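# Unfold a folded crate with four robot arms

## Task

Take the folding crate that lies flat on the floor and erect it, so that each of its four walls stands upright and each of its four corner latches is engaged.

## Robot and tools

Robots. Four identical i2rt Big YAM arms, named arm1, arm2, arm3 and arm4. Each has six revolute joints, a two-finger gripper and a wrist camera that sits on top of the hand and looks toward the fingertips. Reach is about 1.0 m from the joint1 axis. Feet (base_link) in the scene frame: arm1 at x=-0.344 y=+0.564 z=+0.400, arm2 at x=-0.347 y=-0.575 z=+0.384, arm3 at x=+0.320 y=+0.573 z=+0.372, arm4 at x=+0.356 y=-0.566 z=+0.334. Each foot faces along its own +x, so arm1 and arm3 face roughly -y and arm2 and arm4 roughly +y, toward the middle.

Frames. One scene frame for everything: metres, origin on the floor, +z up. Orientations are quaternions in w, x, y, z order. The point called hand lies between the finger pads, about 1 cm short of the tips. Fingers point along the hand's +z; they open and close along its y. hand_target is where the hand would be at the joint targets now held; a loaded hand may rest short of it. Printed hand positions drift more at long reach.

Cameras. Fixed room cameras cam_high and cam_low, plus arm1_cam_wrist to arm4_cam_wrist (fisheye). All images are 672x504 pixels.

move. Arguments arm1, arm2, arm3, arm4 (one object per arm; omit an arm to leave it on its previous command) and cameras. Inside an arm's object:
- joints: absolute targets keyed by joint name, radians. Ranges: joint1_rad -2.879 to 2.879 (spins arm about its foot, positive counter-clockwise from above, 0 along foot +x); joint2_rad 0 to 3.141 (shoulder, 0 = upper arm pointing back, positive lifts it up and forward); joint3_rad 0 to 3.019 (elbow, 0 = folded); joint4_rad -1.692 to 1.57 (hand pitch, positive raises fingers); joint5_rad -1.57 to 1.57 (sideways swing, positive to the arm's right); joint6_rad -2.094 to 2.094 (roll, positive clockwise seen from behind). gripper_m is the absolute fingertip gap in metres, 0 to 0.093.
- target: seven numbers [x, y, z, qw, qx, qy, qz], an absolute hand pose in the scene frame, metres. The hand travels a straight line from its hand_target toward it. When target is present, joints may contain only gripper_m.
- speed: top path speed in m/s, 0.002 to 0.5, default 0.25; only allowed with target. Rotation is capped at twice this number in rad/s.
- min_time_s: 0.1 to 8 s, the shortest duration for each joint motion of that arm; slower motions are untouched.
cameras: list of names or ["all"]; [] gives none. Omitted means none after an action, all for an empty call. An empty move returns full state, images and the scene number.

Motion behaviour. Every motion in one call starts together. All hand paths in a call finish together, paced by the slowest; each lasts 0.5 to 10 s and one action never exceeds 15 s. Each control step clips the path point to within 100 mm and 20 degrees of the measured hand, then solves inverse kinematics, favouring position. Expect the hand to lag, wander, overshoot speed near full stretch, and finish a centimetre or more off. Paths ignore obstacles and the other arms. Joints move at different rates, so joint moves can sweep wide. A tiny change from the current reading may not move a joint. Robots hold their last command between calls and do not wait for one another.

Result lines. "move:" names each arm given a motion with done or its worst status. Statuses: off_target (rested away, maybe still pushing); time_out (joint keeps a nearby target and pushes; on_its_own lists those, "held at" is the target not the reading; resend the reported position to relax it); not_followed, with "joint command not followed" or "pose unreachable" when the self/arm-clearance check withheld targets (it may keep retrying until new targets). "as last shown" marks arms not in the action; their status reads "not commanded". Joint velocities are rad/s (gripper m/s); "within noise" means still. Joint torques, arm joints only, in N m with per-unit offset and noise; positive toward larger joint value; numbers 3 and 4 wrap at ±28. A refused call (bad value) or a stop cancels the rest of that reply's move, wait and finished_scene calls; an invalid call (unknown key) does not.

Gripper. Gripping a hard part, the reading sits up to 0.005 m under its width (some grippers read up to 0.002 m over). Closed on nothing: 0.000 to 0.003. Just below first-contact reading the grip is light; about 0.005 m below it squeezes at full force (50 to 64 N per pad). Release by commanding well above the reading.

Heat. Holding loads, staying stretched, or pushing at unreachable poses warms motors. MOTOR HOT appears at 85 °C; at 100 °C an OVER-TEMPERATURE FAULT drops that arm and gripper for 30 to 60 s or more, and its keys read limit_stop_at_motor_heat; resend targets afterward.

wait: seconds 0 to 10, plus optional cameras; commands nothing new and returns state.
zoom_image: camera and region [x0, y0, x1, y1] in pixels from the top-left, at most 504 by 504, on that camera's newest image.
read_manual: section "licences"; returns licence text only.
finished_scene: scene (integer, 1 or 2); ends the scene permanently. The crate must stay assembled with no robot holding it.

Avoid: any hard press or hit between arms, including one gripper closing on another's fingers (the clearance check still lets fingers, housings and wrist cameras collide); hard hits on fixed or heavy objects; dropping the crate or releasing it while it moves; slamming parts; sustained hard pushing. Arms keep pushing after contact. Smooth, low-effort motion is preferred.

Each tool is called after "Call:" as name(argument=value, ...), one argument or row to a line, values as JSON.

## Session

Call:
move(
)

Scene clock: 0.00 s.
Joint torques (N m): no reading
Motor temperatures (°C): arm1=[27 28 28 28 23 23 25] | arm2=[24 25 23 25 28 27 25] | arm3=[26 24 27 24 26 24 27] | arm4=[25 26 26 31 26 25 27]
Heat: arm1: hottest joint2_rad 28 °C; arm2: hottest joint5_rad 28 °C; arm3: hottest joint3_rad 27 °C; arm4: hottest joint4_rad 31 °C.
Joint velocities: within noise
arm1.joint_positions: joint1_rad=-0.585 joint2_rad=+0.620 joint3_rad=+1.408 joint4_rad=-1.557 joint5_rad=+0.191 joint6_rad=-0.040 gripper_m=+0.09396
arm1.joint_status: not commanded
arm1.hand: x=-0.4494 y=+0.3976 z=+0.9080 quat_wxyz=(-0.135, -0.774, -0.490, +0.379) (m; scene frame)
arm1.hand_target: x=-0.4487 y=+0.3992 z=+0.9183 quat_wxyz=(-0.142, -0.770, -0.486, +0.388) (m; scene frame)
arm1.hand_status: not commanded
arm2.joint_positions: joint1_rad=+0.742 joint2_rad=+0.634 joint3_rad=+1.438 joint4_rad=-1.211 joint5_rad=-0.133 joint6_rad=-0.320 gripper_m=+0.09396
arm2.joint_status: not commanded
arm2.hand: x=-0.5071 y=-0.3840 z=+0.9710 quat_wxyz=(-0.284, +0.802, -0.229, -0.472) (m; scene frame)
arm2.hand_target: x=-0.5054 y=-0.3866 z=+0.9838 quat_wxyz=(-0.292, +0.795, -0.226, -0.481) (m; scene frame)
arm2.hand_status: not commanded
arm3.joint_positions: joint1_rad=+0.368 joint2_rad=+0.623 joint3_rad=+1.401 joint4_rad=-1.238 joint5_rad=-0.070 joint6_rad=+0.635 gripper_m=+0.09396
arm3.joint_status: not commanded
arm3.hand: x=+0.3681 y=+0.3300 z=+0.9365 quat_wxyz=(-0.499, -0.717, -0.455, +0.173) (m; scene frame)
arm3.hand_target: x=+0.3677 y=+0.3328 z=+0.9460 quat_wxyz=(-0.508, -0.712, -0.452, +0.176) (m; scene frame)
arm3.hand_status: not commanded
arm4.joint_positions: joint1_rad=+0.790 joint2_rad=+0.548 joint3_rad=+1.366 joint4_rad=-1.267 joint5_rad=+0.241 joint6_rad=-0.097 gripper_m=+0.09396
arm4.joint_status: not commanded
arm4.hand: x=+0.1989 y=-0.4149 z=+0.8936 quat_wxyz=(-0.270, +0.802, -0.260, -0.465) (m; scene frame)
arm4.hand_target: x=+0.2019 y=-0.4169 z=+0.9028 quat_wxyz=(-0.272, +0.796, -0.260, -0.474) (m; scene frame)
arm4.hand_status: not commanded
pictures: arm1_cam_wrist, arm2_cam_wrist, arm3_cam_wrist, arm4_cam_wrist, cam_high, cam_low

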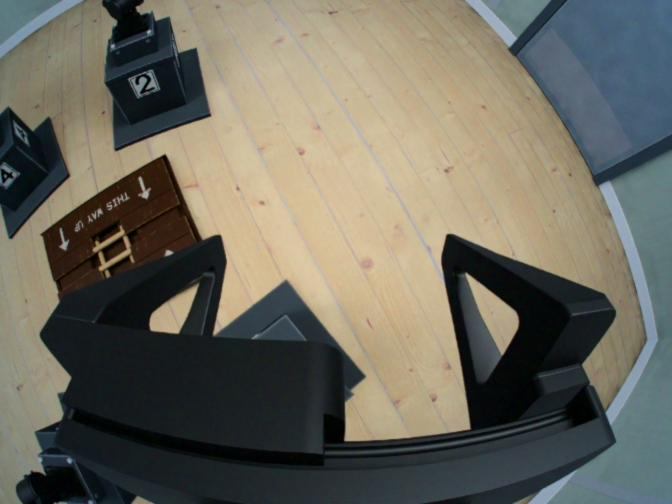

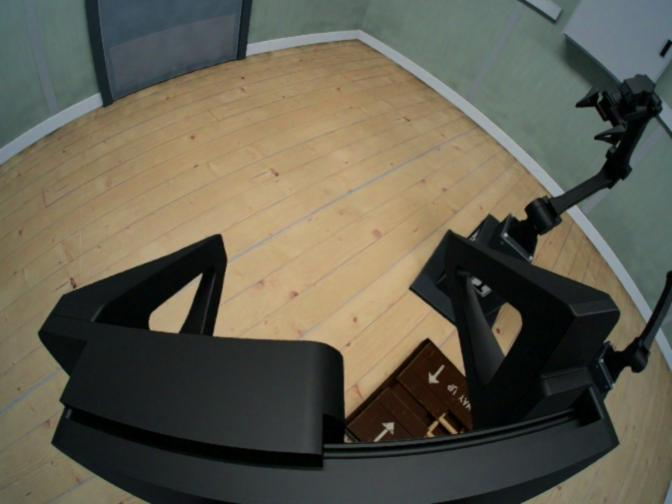

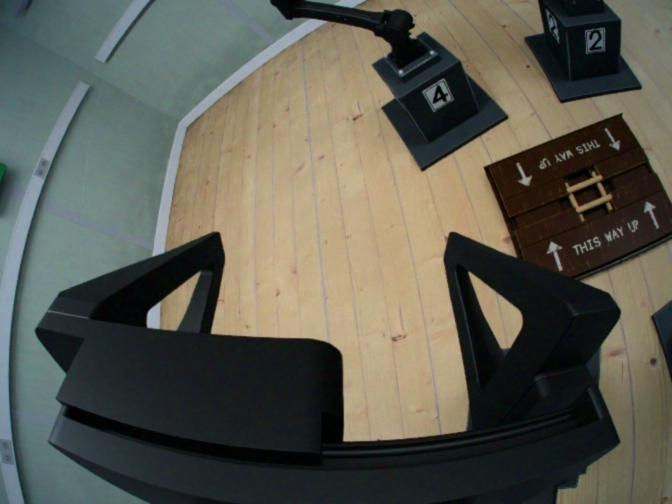

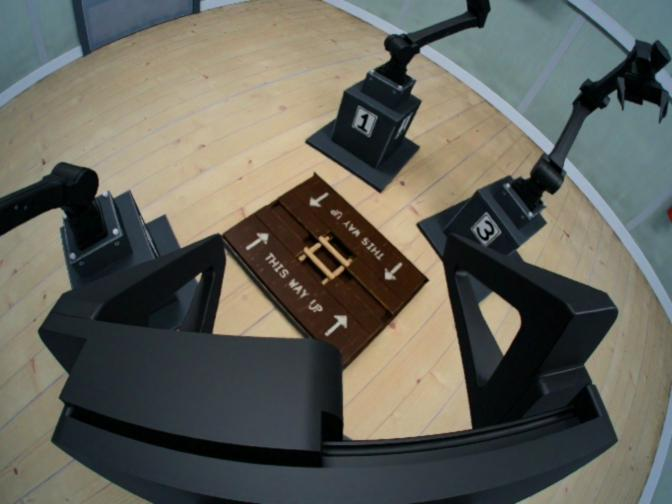

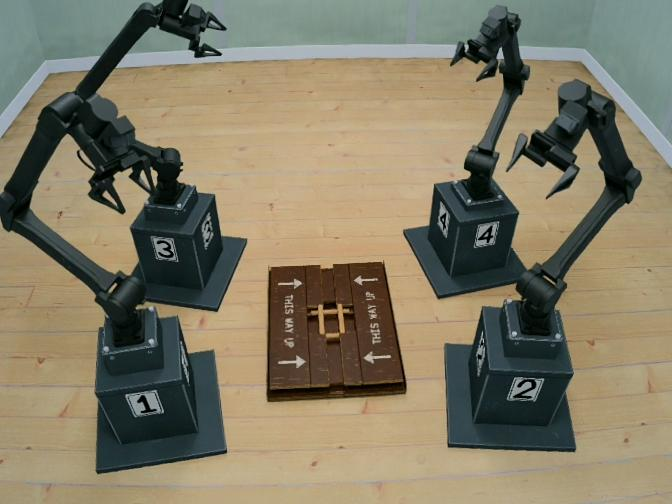

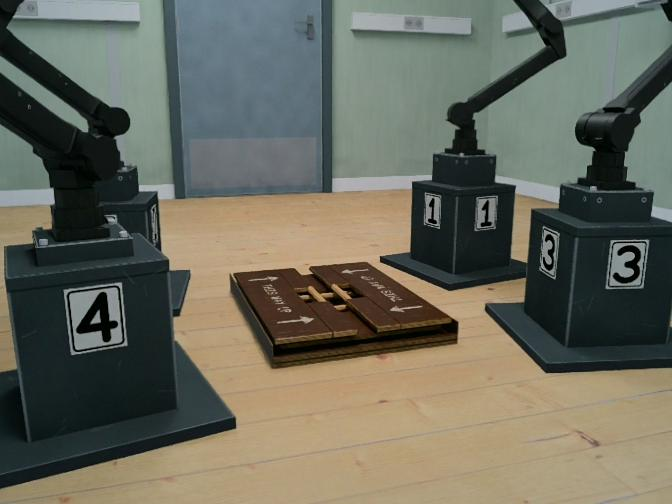

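Call:
zoom_image(
  camera="cam_high",
  region=[250, 250, 420, 410],
)

Call:
zoom_image(
  camera="cam_low",
  region=[220, 250, 470, 380],
)

Call:
zoom_image(
  camera="arm4_cam_wrist",
  region=[210, 160, 440, 370],
)

Call:
zoom_image(
  camera="arm3_cam_wrist",
  region=[470, 100, 672, 290],
)

Scaled by 2.965 from the camera's 672x504 image, which has a finer 960x720 frame.

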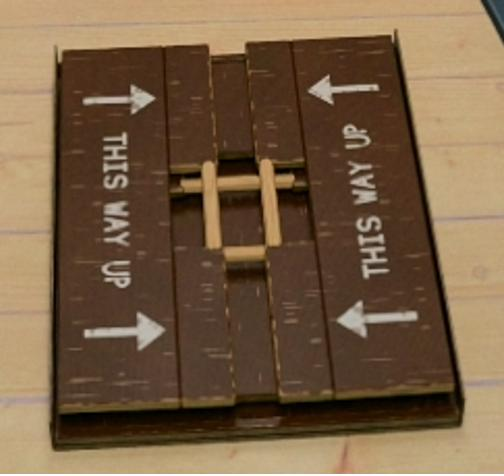

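Scaled by 2.016 from the camera's 672x504 image, which has a finer 960x720 frame.

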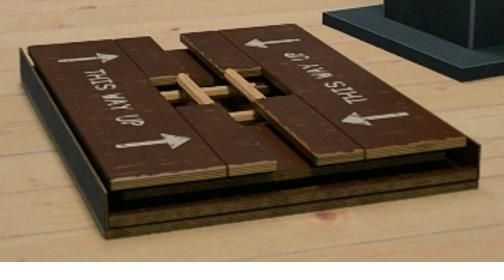

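Scaled by 2.191 from the camera's 672x504 image, which has a finer 960x720 frame.

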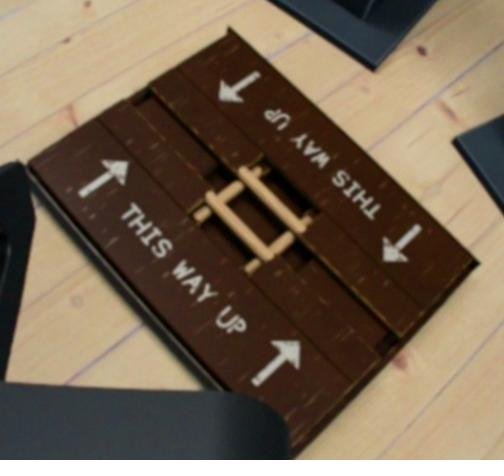

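Scaled by 2.495 from the camera's 672x504 image, which has a finer 960x720 frame.

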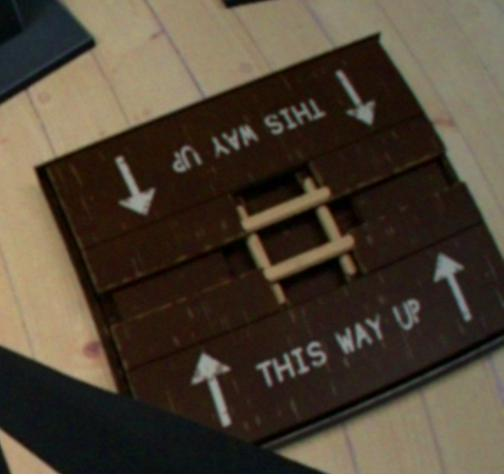

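Call:
zoom_image(
  camera="cam_high",
  region=[80, 80, 260, 260],
)

Call:
zoom_image(
  camera="cam_high",
  region=[430, 0, 660, 230],
)

Call:
zoom_image(
  camera="cam_high",
  region=[80, 270, 240, 480],
)

Call:
zoom_image(
  camera="cam_high",
  region=[400, 160, 600, 460],
)

Scaled by 2.800 from the camera's 672x504 image, which has a finer 960x720 frame.

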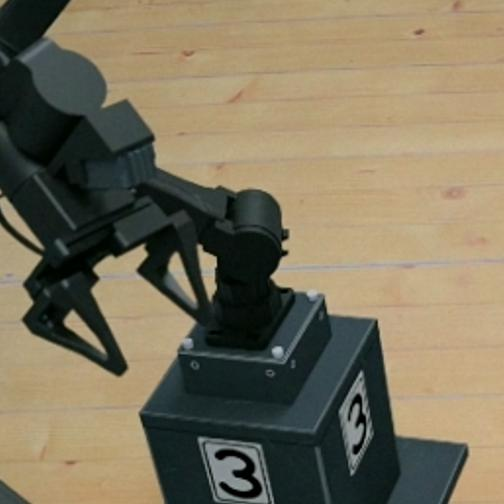

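Scaled by 2.191 from the camera's 672x504 image, which has a finer 960x720 frame.

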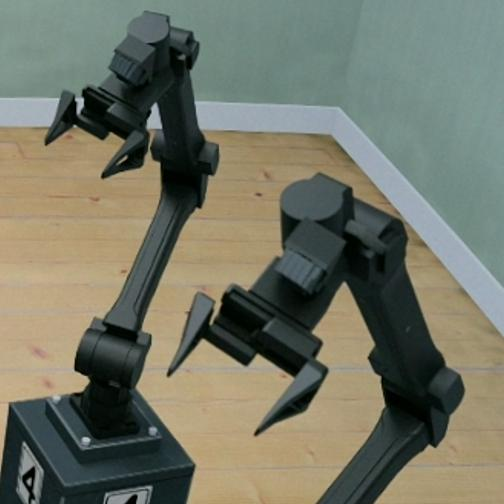

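Scaled by 2.400 from the camera's 672x504 image, which has a finer 960x720 frame.

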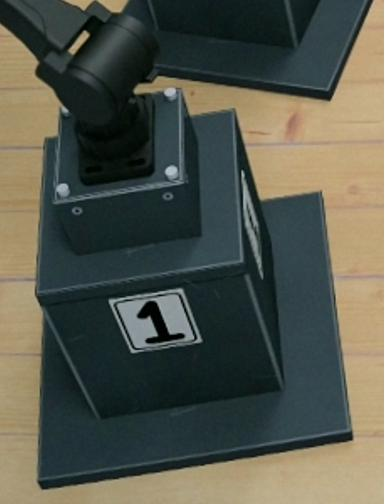

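Scaled by 1.680 from the camera's 672x504 image, which has a finer 960x720 frame.

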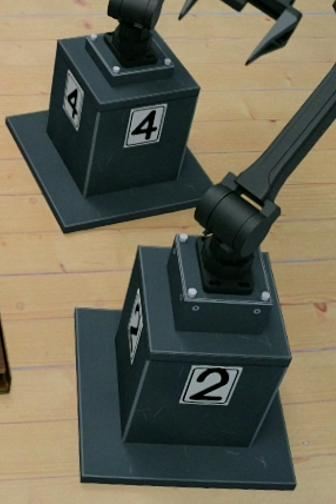

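Call:
move(
  arm1={"joints": {"joint1_rad": 0.316, "joint2_rad": 2.30, "joint3_rad": 1.63, "joint4_rad": -0.90, "joint5_rad": 0.0, "joint6_rad": -1.105, "gripper_m": 0.07}, "min_time_s": 3.5},
  arm4={"joints": {"joint1_rad": 0.759, "joint2_rad": 1.762, "joint3_rad": 1.130, "joint4_rad": -0.939, "joint5_rad": 0.0, "joint6_rad": -0.639, "gripper_m": 0.07}, "min_time_s": 3.5},
  cameras=["arm1_cam_wrist", "arm4_cam_wrist", "cam_low"],
)

Scene clock: 83.77 s.
Joint torques (N m): arm1=[0.03 -24.18 9.17 0.96 0.03 -0.05] | arm2=[-0.09 1.32 7.79 1.83 -0.04 -0.01] | arm3=[-0.62 0.09 7.94 2.29 0.12 0.05] | arm4=[1.14 -13.92 7.71 0.32 -0.2 -0.11]
Motor temperatures (°C): arm1=[27 28 32 28 23 23 25] | arm2=[24 25 26 25 28 26 25] | arm3=[26 24 32 24 26 23 27] | arm4=[25 26 31 31 26 25 27]
Heat: arm1: hottest joint3_rad 32 °C; arm2: hottest joint5_rad 28 °C; arm3: hottest joint3_rad 32 °C; arm4: hottest joint3_rad 31 °C.
move: arm1 done; arm4 done
Joint velocities: within noise
arm1.joint_positions: joint1_rad=+0.327 joint2_rad=+2.314 joint3_rad=+1.588 joint4_rad=-0.908 joint5_rad=+0.008 joint6_rad=-1.081 gripper_m=+0.07006
arm1.joint_status: all done
arm1.hand: x=-0.0536 y=+0.0414 z=+0.2638 quat_wxyz=(+0.022, +0.011, -0.999, -0.023) (m; scene frame)
arm1.hand_target: x=-0.0426 y=+0.0202 z=+0.2770 quat_wxyz=(+0.008, +0.018, -1.000, +0.000) (m; scene frame)
arm1.hand_status: not commanded
arm2, arm3: as last shown
arm4.joint_positions: joint1_rad=+0.757 joint2_rad=+1.760 joint3_rad=+1.136 joint4_rad=-0.948 joint5_rad=+0.011 joint6_rad=-0.611 gripper_m=+0.07007
arm4.joint_status: all done
arm4.hand: x=-0.0285 y=-0.2967 z=+0.3531 quat_wxyz=(-0.004, +1.000, +0.002, +0.004) (m; scene frame)
arm4.hand_target: x=-0.0252 y=-0.2951 z=+0.3456 quat_wxyz=(-0.001, +1.000, +0.008, +0.007) (m; scene frame)
arm4.hand_status: not commanded
pictures: arm1_cam_wrist, arm4_cam_wrist, cam_low

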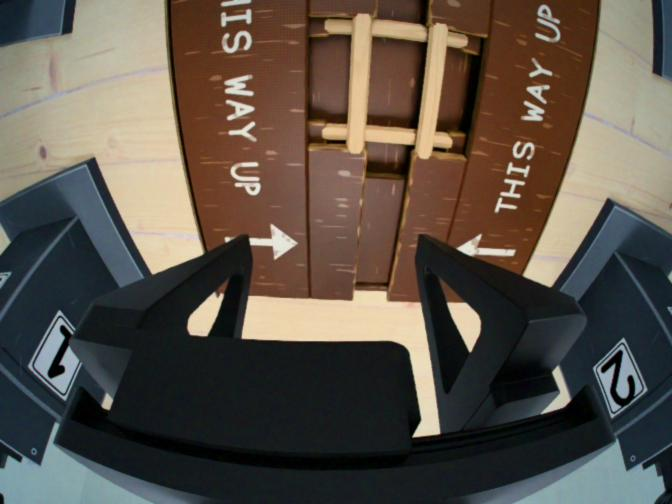

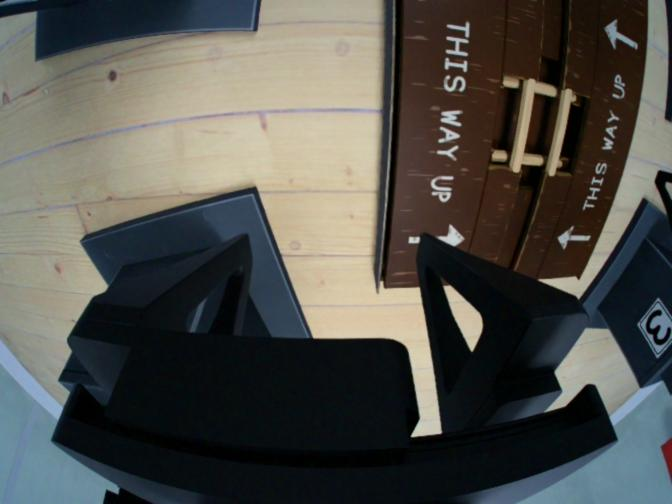

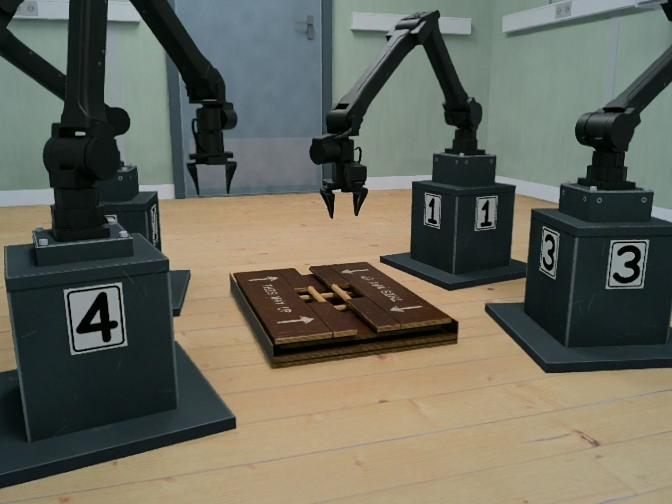

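Call:
zoom_image(
  camera="arm1_cam_wrist",
  region=[160, 0, 600, 310],
)

Call:
zoom_image(
  camera="arm4_cam_wrist",
  region=[360, 0, 672, 300],
)

Scaled by 1.145 from the camera's 672x504 image, which has a finer 960x720 frame.

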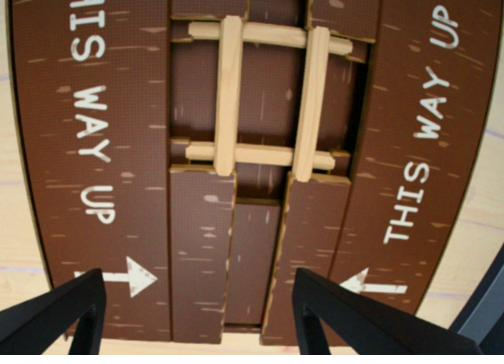

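Scaled by 1.615 from the camera's 672x504 image, which has a finer 960x720 frame.

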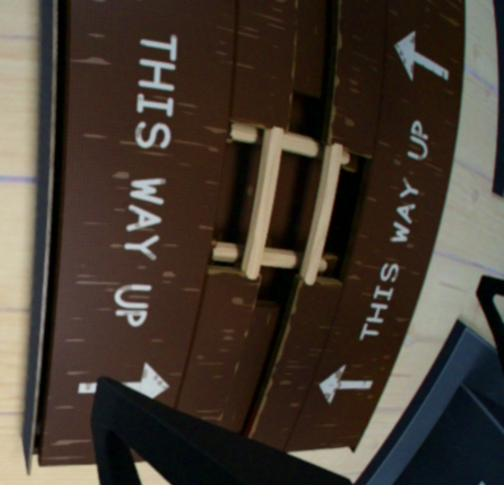

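Call:
move(
  arm1={"target": [-0.005, 0.012, 0.175, 0.0, 0.010, -1.0, 0.0], "speed": 0.15, "joints": {"gripper_m": 0.048}},
  cameras=["arm1_cam_wrist", "cam_low"],
)

Call:
zoom_image(
  camera="arm1_cam_wrist",
  region=[130, 0, 540, 310],
)

Call:
zoom_image(
  camera="cam_low",
  region=[220, 200, 470, 380],
)

Scene clock: 103.47 s.
Joint torques (N m): arm1=[0.32 -24.64 8.62 0.77 0 0.2] | arm2=[-0.09 1.26 7.8 1.83 -0.04 -0.01] | arm3=[-0.56 0.44 7.79 2.32 0.14 0.03] | arm4=[1.14 -14.1 7.71 0.35 -0.2 -0.11]
Motor temperatures (°C): arm1=[27 29 32 28 23 23 25] | arm2=[24 25 26 25 27 26 25] | arm3=[26 24 32 24 26 23 27] | arm4=[25 27 30 31 26 25 27]
Heat: arm1: hottest joint3_rad 32 °C; arm2: hottest joint5_rad 27 °C; arm3: hottest joint3_rad 32 °C; arm4: hottest joint4_rad 31 °C.
move: arm1 off_target
Joint velocities: within noise
arm1.joint_positions: joint1_rad=+0.363 joint2_rad=+2.530 joint3_rad=+1.729 joint4_rad=-0.808 joint5_rad=-0.006 joint6_rad=-1.060 gripper_m=+0.04806
arm1.joint_status: all done
arm1.hand: x=-0.0187 y=+0.0278 z=+0.1715 quat_wxyz=(+0.010, +0.018, -1.000, -0.015) (m; scene frame)
arm1.hand_target: x=-0.0059 y=+0.0137 z=+0.1748 quat_wxyz=(+0.001, +0.013, -1.000, +0.000) (m; scene frame)
arm1.hand_status: off_target (0.021 m and 2.3 deg from the pose sent, 0.105 m and 3.6 deg at the start)
arm2, arm3, arm4: as last shown
pictures: arm1_cam_wrist, cam_low

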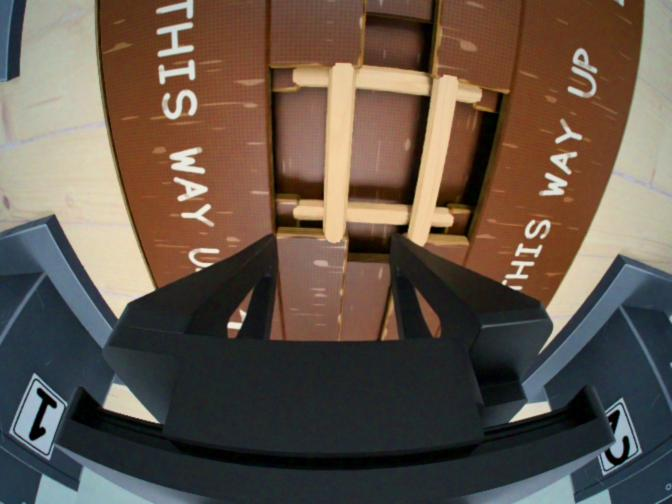

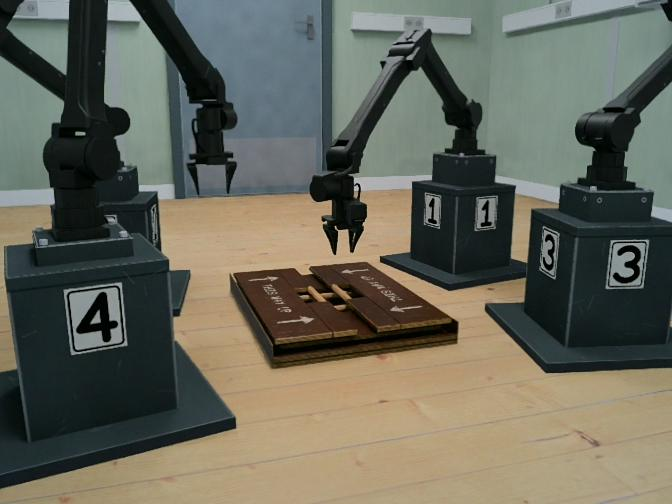

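Scaled by 1.229 from the camera's 672x504 image, which has a finer 960x720 frame.

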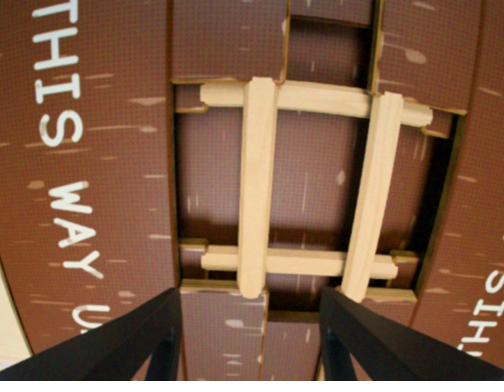

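Scaled by 2.016 from the camera's 672x504 image, which has a finer 960x720 frame.

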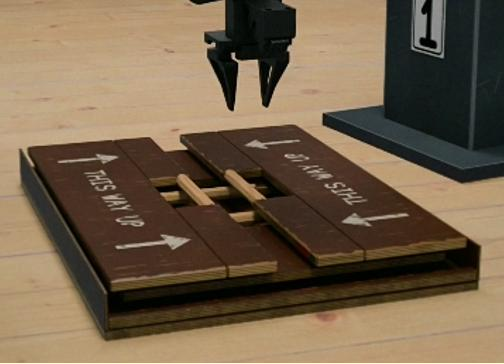

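Call:
zoom_image(
  camera="cam_low",
  region=[0, 150, 210, 280],
)

Call:
zoom_image(
  camera="cam_low",
  region=[400, 120, 672, 250],
)

Scaled by 2.400 from the camera's 672x504 image, which has a finer 960x720 frame.

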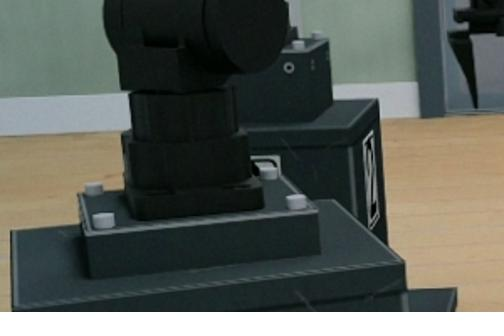

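Scaled by 1.853 from the camera's 672x504 image, which has a finer 960x720 frame.

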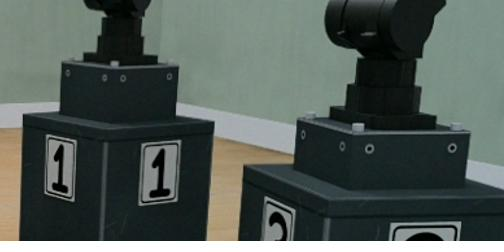

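Call:
move(
  arm1={"target": [-0.005, 0.017, 0.085, 0.0, 0.010, -1.0, 0.0], "speed": 0.12},
  cameras=["arm1_cam_wrist", "cam_low"],
)

Call:
zoom_image(
  camera="arm1_cam_wrist",
  region=[130, 0, 540, 310],
)

Call:
zoom_image(
  camera="cam_low",
  region=[220, 200, 470, 380],
)

Scene clock: 127.33 s.
Joint torques (N m): arm1=[-0.09 -25.52 7.98 0.85 -0.04 0.19] | arm2=[-0.15 1.26 7.82 1.83 -0.03 -0.01] | arm3=[-0.44 -0.15 7.86 2.28 0.11 0.03] | arm4=[1.14 -14.15 7.71 0.35 -0.21 -0.11]
Motor temperatures (°C): arm1=[27 30 34 28 23 23 25] | arm2=[24 25 26 25 27 26 25] | arm3=[26 24 32 24 26 23 27] | arm4=[25 28 30 31 26 25 27]
Heat: arm1: hottest joint3_rad 34 °C; arm2: hottest joint5_rad 27 °C; arm3: hottest joint3_rad 32 °C; arm4: hottest joint4_rad 31 °C.
move: arm1 off_target
Joint velocities: within noise
arm1.joint_positions: joint1_rad=+0.363 joint2_rad=+2.708 joint3_rad=+1.815 joint4_rad=-0.715 joint5_rad=-0.007 joint6_rad=-1.049 gripper_m=+0.04806
arm1.joint_status: not commanded
arm1.hand: x=-0.0205 y=+0.0299 z=+0.0838 quat_wxyz=(+0.009, +0.013, -1.000, -0.015) (m; scene frame)
arm1.hand_target: x=-0.0057 y=+0.0186 z=+0.0850 quat_wxyz=(+0.000, +0.010, -1.000, -0.001) (m; scene frame)
arm1.hand_status: off_target (0.020 m and 2.0 deg from the pose sent, 0.088 m and 2.3 deg at the start)
arm2, arm3, arm4: as last shown
pictures: arm1_cam_wrist, cam_low

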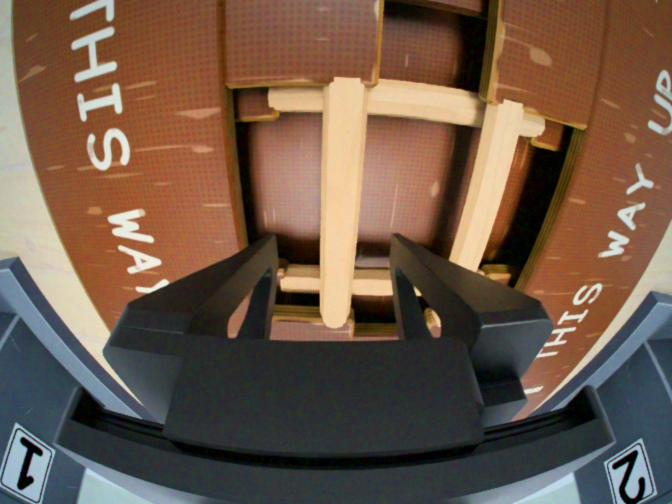

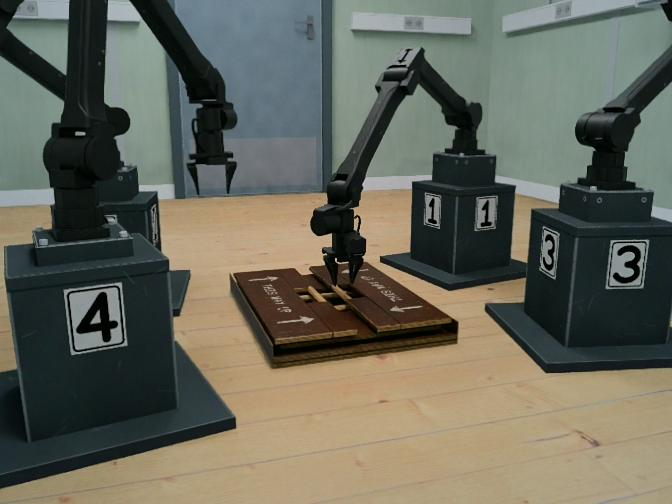

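Scaled by 1.229 from the camera's 672x504 image, which has a finer 960x720 frame.

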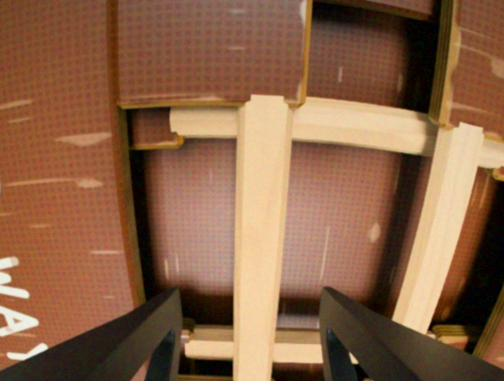

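Scaled by 2.016 from the camera's 672x504 image, which has a finer 960x720 frame.

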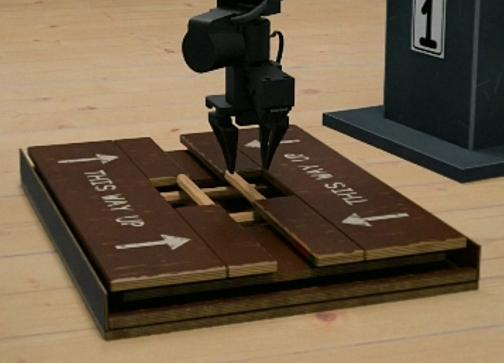

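Call:
move(
  arm1={"target": [-0.004, 0.019, 0.054, 0.0, 0.010, -1.0, 0.0], "speed": 0.08},
  cameras=["arm1_cam_wrist", "cam_low"],
)

Call:
zoom_image(
  camera="cam_low",
  region=[270, 220, 430, 340],
)

Scene clock: 131.83 s.
Joint torques (N m): arm1=[1.03 -25.41 7.76 0.91 0.03 0.19] | arm2=[-0.09 1.26 7.83 1.83 -0.04 -0.01] | arm3=[-0.97 -0.26 7.76 2.37 0.13 0.03] | arm4=[1.14 -14.1 7.72 0.35 -0.21 -0.11]
Motor temperatures (°C): arm1=[27 30 34 28 23 23 25] | arm2=[24 25 26 25 27 26 25] | arm3=[26 24 32 24 26 23 27] | arm4=[25 28 30 30 26 25 26]
Heat: arm1: hottest joint3_rad 34 °C; arm2: hottest joint5_rad 27 °C; arm3: hottest joint3_rad 32 °C; arm4: hottest joint3_rad 30 °C.
move: arm1 off_target
Joint velocities: within noise
arm1.joint_positions: joint1_rad=+0.366 joint2_rad=+2.775 joint3_rad=+1.862 joint4_rad=-0.692 joint5_rad=-0.007 joint6_rad=-1.046 gripper_m=+0.04806
arm1.joint_status: not commanded
arm1.hand: x=-0.0188 y=+0.0303 z=+0.0537 quat_wxyz=(+0.009, +0.013, -1.000, -0.014) (m; scene frame)
arm1.hand_target: x=-0.0043 y=+0.0196 z=+0.0547 quat_wxyz=(+0.000, +0.011, -1.000, +0.000) (m; scene frame)
arm1.hand_status: off_target (0.019 m and 1.9 deg from the pose sent, 0.036 m and 2.0 deg at the start)
arm2, arm3, arm4: as last shown
pictures: arm1_cam_wrist, cam_low

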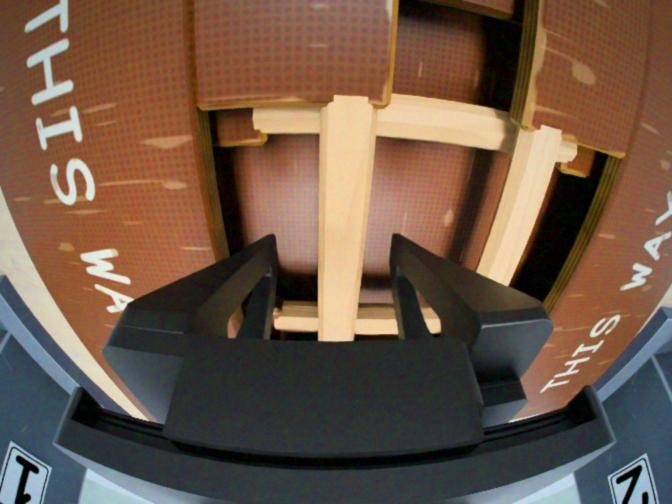

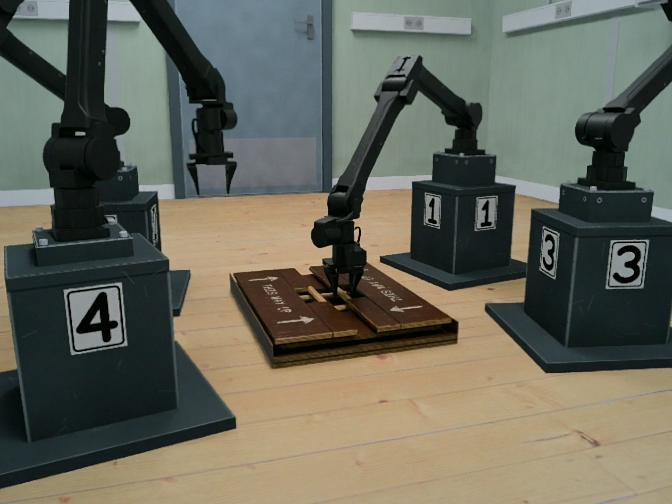

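Scaled by 3.150 from the camera's 672x504 image, which has a finer 960x720 frame.

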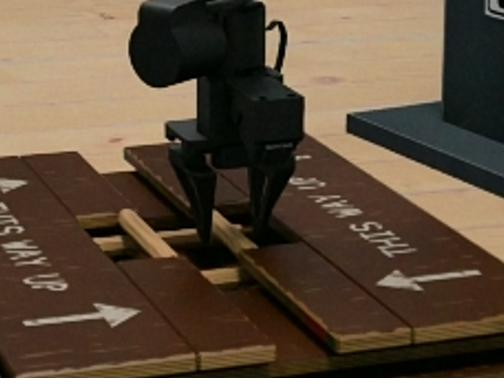

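Call:
move(
  arm1={"target": [-0.004, 0.019, 0.047, 0.0, 0.010, -1.0, 0.0], "speed": 0.05},
)

Call:
move(
  arm1={"joints": {"gripper_m": 0.014}},
  cameras=["arm1_cam_wrist", "cam_low"],
)

Scene clock: 136.53 s.
Joint torques (N m): arm1=[0.56 -25.41 7.9 1.1 0.03 0.16] | arm2=[-0.09 1.26 7.82 1.81 -0.04 -0.01] | arm3=[-1.08 -0.03 7.9 2.3 0.13 -0.01] | arm4=[1.14 -14.1 7.72 0.35 -0.2 -0.11]
Motor temperatures (°C): arm1=[27 31 34 28 23 23 25] | arm2=[24 25 26 25 27 26 25] | arm3=[26 24 33 24 26 23 27] | arm4=[25 28 29 30 26 25 26]
Heat: arm1: hottest joint3_rad 34 °C; arm2: hottest joint5_rad 27 °C; arm3: hottest joint3_rad 33 °C; arm4: hottest joint4_rad 30 °C.
move: arm1 off_target
Joint velocities: within noise
arm1.joint_positions: joint1_rad=+0.366 joint2_rad=+2.786 joint3_rad=+1.875 joint4_rad=-0.690 joint5_rad=-0.007 joint6_rad=-1.044 gripper_m=+0.04806
arm1.joint_status: not commanded
arm1.hand: x=-0.0177 y=+0.0286 z=+0.0500 quat_wxyz=(+0.008, +0.012, -1.000, -0.012) (m; scene frame)
arm1.hand_target: x=-0.0045 y=+0.0199 z=+0.0470 quat_wxyz=(+0.000, +0.010, -1.000, +0.000) (m; scene frame)
arm1.hand_status: off_target (0.017 m and 1.7 deg from the pose sent, 0.020 m and 1.9 deg at the start)
arm2, arm3, arm4: as last shown
pictures: none

Scene clock: 137.23 s.
Joint torques (N m): arm1=[0.5 -24.7 7.9 0.79 0.06 0.14] | arm2=[-0.15 1.26 7.8 1.83 -0.04 -0.01] | arm3=[-0.38 -0.38 7.91 2.29 0.15 0.02] | arm4=[1.14 -14.1 7.72 0.35 -0.2 -0.11]
Motor temperatures (°C): arm1=[27 31 34 28 23 23 25] | arm2=[24 25 26 25 27 26 25] | arm3=[26 24 33 24 26 23 27] | arm4=[25 28 29 30 26 25 26]
Heat: arm1: hottest joint3_rad 34 °C; arm2: hottest joint5_rad 27 °C; arm3: hottest joint3_rad 33 °C; arm4: hottest joint4_rad 30 °C.
move: arm1 off_target
Joint velocities: within noise
arm1.joint_positions: joint1_rad=+0.366 joint2_rad=+2.786 joint3_rad=+1.876 joint4_rad=-0.689 joint5_rad=-0.007 joint6_rad=-1.029 gripper_m=+0.01737
arm1.joint_status: gripper_m off_target (ended at +0.01740, target +0.01400)
arm1.hand: x=-0.0171 y=+0.0275 z=+0.0504 quat_wxyz=(+0.007, +0.004, -1.000, -0.011) (m; scene frame)
arm1.hand_target: x=-0.0043 y=+0.0196 z=+0.0475 quat_wxyz=(+0.000, +0.006, -1.000, +0.000) (m; scene frame)
arm1.hand_status: not commanded
arm2, arm3, arm4: as last shown
pictures: arm1_cam_wrist, cam_low

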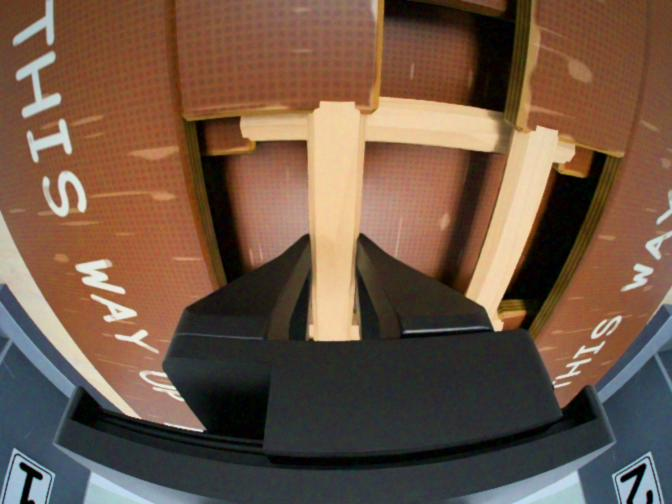

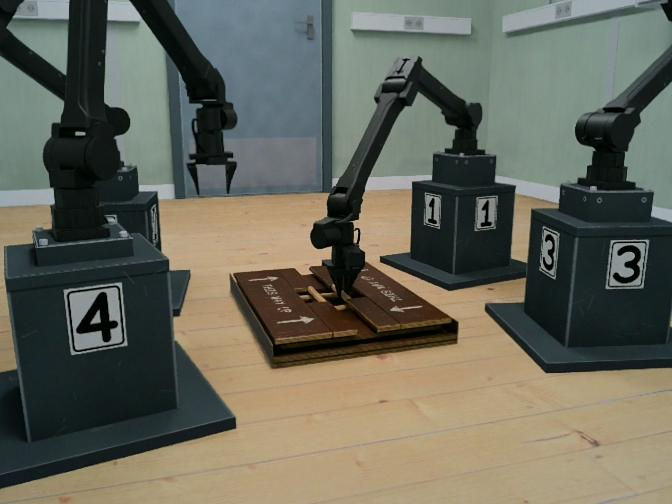

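Call:
move(
  arm1={"target": [-0.004, 0.026, 0.0955, 0.0, 0.005, -0.9968, 0.0802], "speed": 0.1, "joints": {"gripper_m": 0.012}},
)

Call:
move(
  arm1={"target": [-0.004, 0.045, 0.142, 0.0, 0.005, -0.9873, 0.159], "speed": 0.1},
  cameras=["arm1_cam_wrist", "cam_low", "cam_high"],
)

Scene clock: 161.43 s.
Joint torques (N m): arm1=[0.97 -28.86 3.96 1.02 0.2 0.21] | arm2=[-0.03 1.26 7.8 1.83 -0.04 -0.01] | arm3=[-0.79 0.09 7.84 2.35 0.12 -0.01] | arm4=[1.14 -14.1 7.71 0.35 -0.21 -0.11]
Motor temperatures (°C): arm1=[27 33 34 28 23 23 25] | arm2=[24 25 26 25 27 26 25] | arm3=[26 24 33 24 26 23 27] | arm4=[25 28 29 30 26 25 26]
Heat: arm1: hottest joint3_rad 34 °C; arm2: hottest joint5_rad 27 °C; arm3: hottest joint3_rad 33 °C; arm4: hottest joint4_rad 30 °C.
move: arm1 off_target
Joint velocities: within noise
arm1.joint_positions: joint1_rad=+0.387 joint2_rad=+2.671 joint3_rad=+1.683 joint4_rad=-0.474 joint5_rad=+0.071 joint6_rad=-1.008 gripper_m=+0.01732
arm1.joint_status: gripper_m off_target (ended at +0.01732, target +0.01200)
arm1.hand: x=-0.0174 y=+0.0282 z=+0.0777 quat_wxyz=(+0.004, +0.003, -0.998, +0.068) (m; scene frame)
arm1.hand_target: x=-0.0056 y=+0.0244 z=+0.0950 quat_wxyz=(-0.003, +0.002, -0.997, +0.079) (m; scene frame)
arm1.hand_status: off_target (0.022 m and 1.5 deg from the pose sent, 0.047 m and 10.5 deg at the start)
arm2, arm3, arm4: as last shown
pictures: none

Scene clock: 162.90 s.
Joint torques (N m): arm1=[1.03 -28.4 3.25 0.34 0.13 0.21] | arm2=[-0.03 1.26 7.8 1.81 -0.04 -0.01] | arm3=[-0.62 0.26 7.84 2.44 0.13 0.02] | arm4=[1.14 -14.1 7.72 0.35 -0.2 -0.11]
Motor temperatures (°C): arm1=[27 33 34 28 23 23 25] | arm2=[24 25 26 25 27 26 25] | arm3=[26 24 33 24 26 23 27] | arm4=[25 28 29 30 26 25 26]
Heat: arm1: hottest joint3_rad 34 °C; arm2: hottest joint5_rad 27 °C; arm3: hottest joint3_rad 33 °C; arm4: hottest joint4_rad 30 °C.
move: arm1 off_target
Joint velocities: within noise
arm1.joint_positions: joint1_rad=+0.427 joint2_rad=+2.534 joint3_rad=+1.465 joint4_rad=-0.245 joint5_rad=+0.188 joint6_rad=-0.986 gripper_m=+0.01731
arm1.joint_status: not commanded
arm1.hand: x=-0.0183 y=+0.0386 z=+0.1199 quat_wxyz=(+0.008, +0.002, -0.987, +0.160) (m; scene frame)
arm1.hand_target: x=-0.0068 y=+0.0403 z=+0.1411 quat_wxyz=(+0.001, +0.003, -0.986, +0.165) (m; scene frame)
arm1.hand_status: off_target (0.027 m and 1.0 deg from the pose sent, 0.068 m and 10.6 deg at the start)
arm2.joint_positions: joint1_rad=+0.742 joint2_rad=+0.634 joint3_rad=+1.438 joint4_rad=-1.211 joint5_rad=-0.133 joint6_rad=-0.320 gripper_m=+0.09396
arm2.joint_status: not commanded
arm2.hand: x=-0.5071 y=-0.3840 z=+0.9710 quat_wxyz=(-0.284, +0.802, -0.229, -0.472) (m; scene frame)
arm2.hand_target: x=-0.5054 y=-0.3866 z=+0.9838 quat_wxyz=(-0.292, +0.795, -0.226, -0.481) (m; scene frame)
arm2.hand_status: not commanded
arm3.joint_positions: joint1_rad=+0.368 joint2_rad=+0.623 joint3_rad=+1.401 joint4_rad=-1.238 joint5_rad=-0.070 joint6_rad=+0.635 gripper_m=+0.09396
arm3.joint_status: not commanded
arm3.hand: x=+0.3681 y=+0.3300 z=+0.9365 quat_wxyz=(-0.499, -0.717, -0.455, +0.173) (m; scene frame)
arm3.hand_target: x=+0.3677 y=+0.3328 z=+0.9460 quat_wxyz=(-0.508, -0.712, -0.452, +0.176) (m; scene frame)
arm3.hand_status: not commanded
arm4: as last shown
pictures: arm1_cam_wrist, cam_high, cam_low

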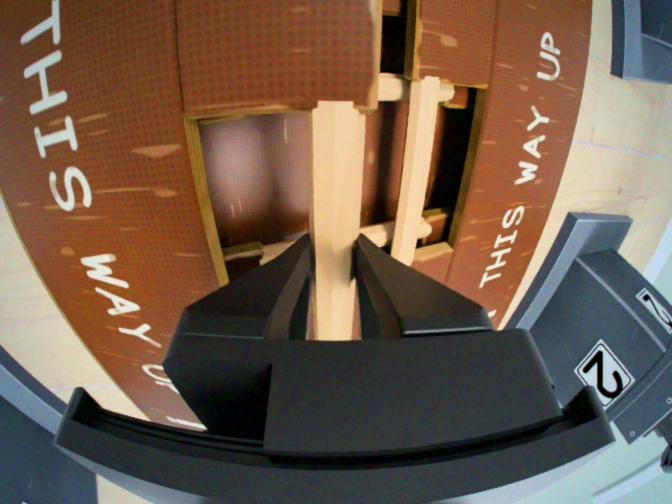

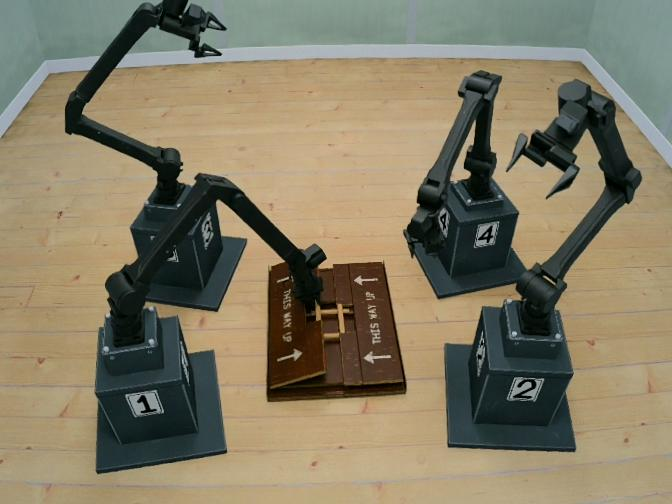

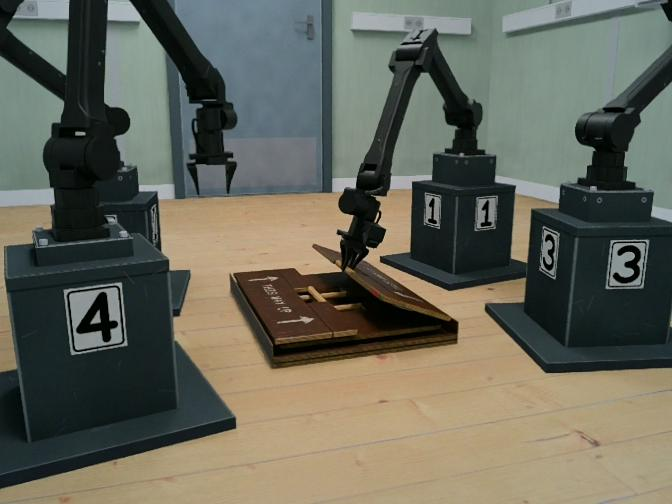

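Call:
move(
  arm1={"target": [-0.006, 0.082, 0.204, 0.0, 0.005, -0.9613, 0.2756], "speed": 0.12},
)

Call:
move(
  arm1={"target": [-0.007, 0.121, 0.233, 0.0, 0.005, -0.9397, 0.342], "speed": 0.12},
  cameras=["arm1_cam_wrist", "cam_low"],
)

Scene clock: 166.13 s.
Joint torques (N m): arm1=[1.61 -25.41 3.03 1.36 0.22 0.18] | arm2=[-0.09 1.26 7.82 1.83 -0.04 -0.01] | arm3=[0.03 -0.32 7.71 2.37 0.16 0.01] | arm4=[1.14 -14.1 7.72 0.35 -0.21 -0.11]
Motor temperatures (°C): arm1=[27 33 33 28 23 23 26] | arm2=[24 25 26 25 27 26 25] | arm3=[26 24 33 24 26 23 27] | arm4=[25 28 29 30 26 25 26]
Heat: arm1: hottest joint2_rad 33 °C; arm2: hottest joint5_rad 27 °C; arm3: hottest joint3_rad 33 °C; arm4: hottest joint4_rad 30 °C.
move: arm1 off_target
Joint velocities: within noise
arm1.joint_positions: joint1_rad=+0.510 joint2_rad=+2.344 joint3_rad=+1.178 joint4_rad=+0.006 joint5_rad=+0.343 joint6_rad=-0.946 gripper_m=+0.01690
arm1.joint_status: not commanded
arm1.hand: x=-0.0192 y=+0.0795 z=+0.1856 quat_wxyz=(+0.012, +0.000, -0.965, +0.264) (m; scene frame)
arm1.hand_target: x=-0.0066 y=+0.0828 z=+0.2028 quat_wxyz=(+0.001, +0.004, -0.962, +0.271) (m; scene frame)
arm1.hand_status: off_target (0.023 m and 2.0 deg from the pose sent, 0.095 m and 13.6 deg at the start)
arm2, arm3: as last shown
arm4.joint_positions: joint1_rad=+0.757 joint2_rad=+1.760 joint3_rad=+1.136 joint4_rad=-0.948 joint5_rad=+0.011 joint6_rad=-0.611 gripper_m=+0.07007
arm4.joint_status: not commanded
arm4.hand: x=-0.0285 y=-0.2967 z=+0.3531 quat_wxyz=(-0.004, +1.000, +0.002, +0.004) (m; scene frame)
arm4.hand_target: x=-0.0252 y=-0.2951 z=+0.3456 quat_wxyz=(-0.001, +1.000, +0.008, +0.007) (m; scene frame)
arm4.hand_status: not commanded
pictures: none

Scene clock: 167.43 s.
Joint torques (N m): arm1=[1.67 -23.24 2.52 1.57 0.37 0.14] | arm2=[-0.03 1.2 7.8 1.81 -0.04 -0.01] | arm3=[-0.91 -0.09 7.94 2.41 0.11 0] | arm4=[1.14 -14.1 7.71 0.35 -0.2 -0.11]
Motor temperatures (°C): arm1=[27 33 33 28 23 23 26] | arm2=[24 25 26 25 27 26 25] | arm3=[26 24 33 24 26 23 27] | arm4=[25 28 29 30 26 25 26]
Heat: arm1: hottest joint2_rad 33 °C; arm2: hottest joint5_rad 27 °C; arm3: hottest joint3_rad 33 °C; arm4: hottest joint4_rad 30 °C.
move: arm1 off_target
Joint velocities: within noise
arm1.joint_positions: joint1_rad=+0.586 joint2_rad=+2.263 joint3_rad=+1.012 joint4_rad=+0.186 joint5_rad=+0.462 joint6_rad=-0.919 gripper_m=+0.01663
arm1.joint_status: not commanded
arm1.hand: x=-0.0196 y=+0.1164 z=+0.2158 quat_wxyz=(+0.012, +0.000, -0.943, +0.332) (m; scene frame)
arm1.hand_target: x=-0.0062 y=+0.1201 z=+0.2325 quat_wxyz=(-0.001, +0.006, -0.940, +0.342) (m; scene frame)
arm1.hand_status: off_target (0.022 m and 1.9 deg from the pose sent, 0.064 m and 9.5 deg at the start)
arm2, arm3, arm4: as last shown
pictures: arm1_cam_wrist, cam_low

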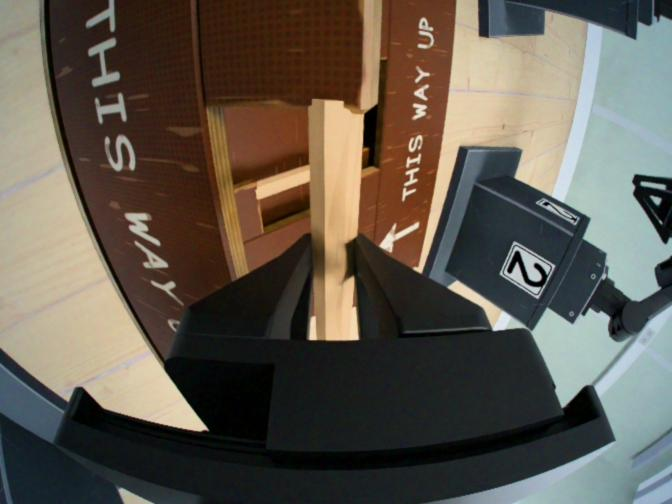

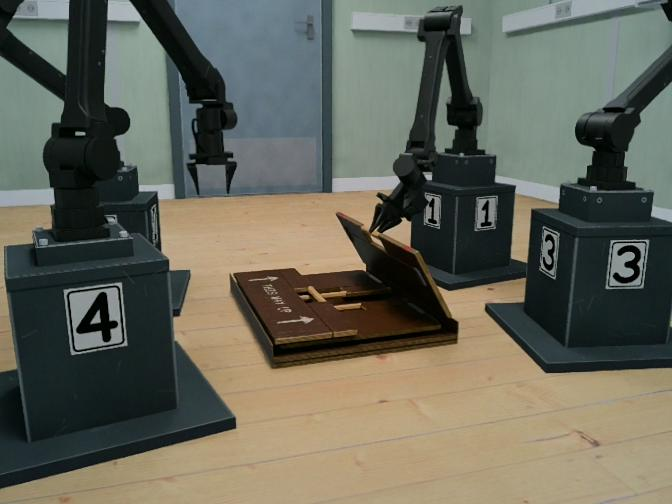

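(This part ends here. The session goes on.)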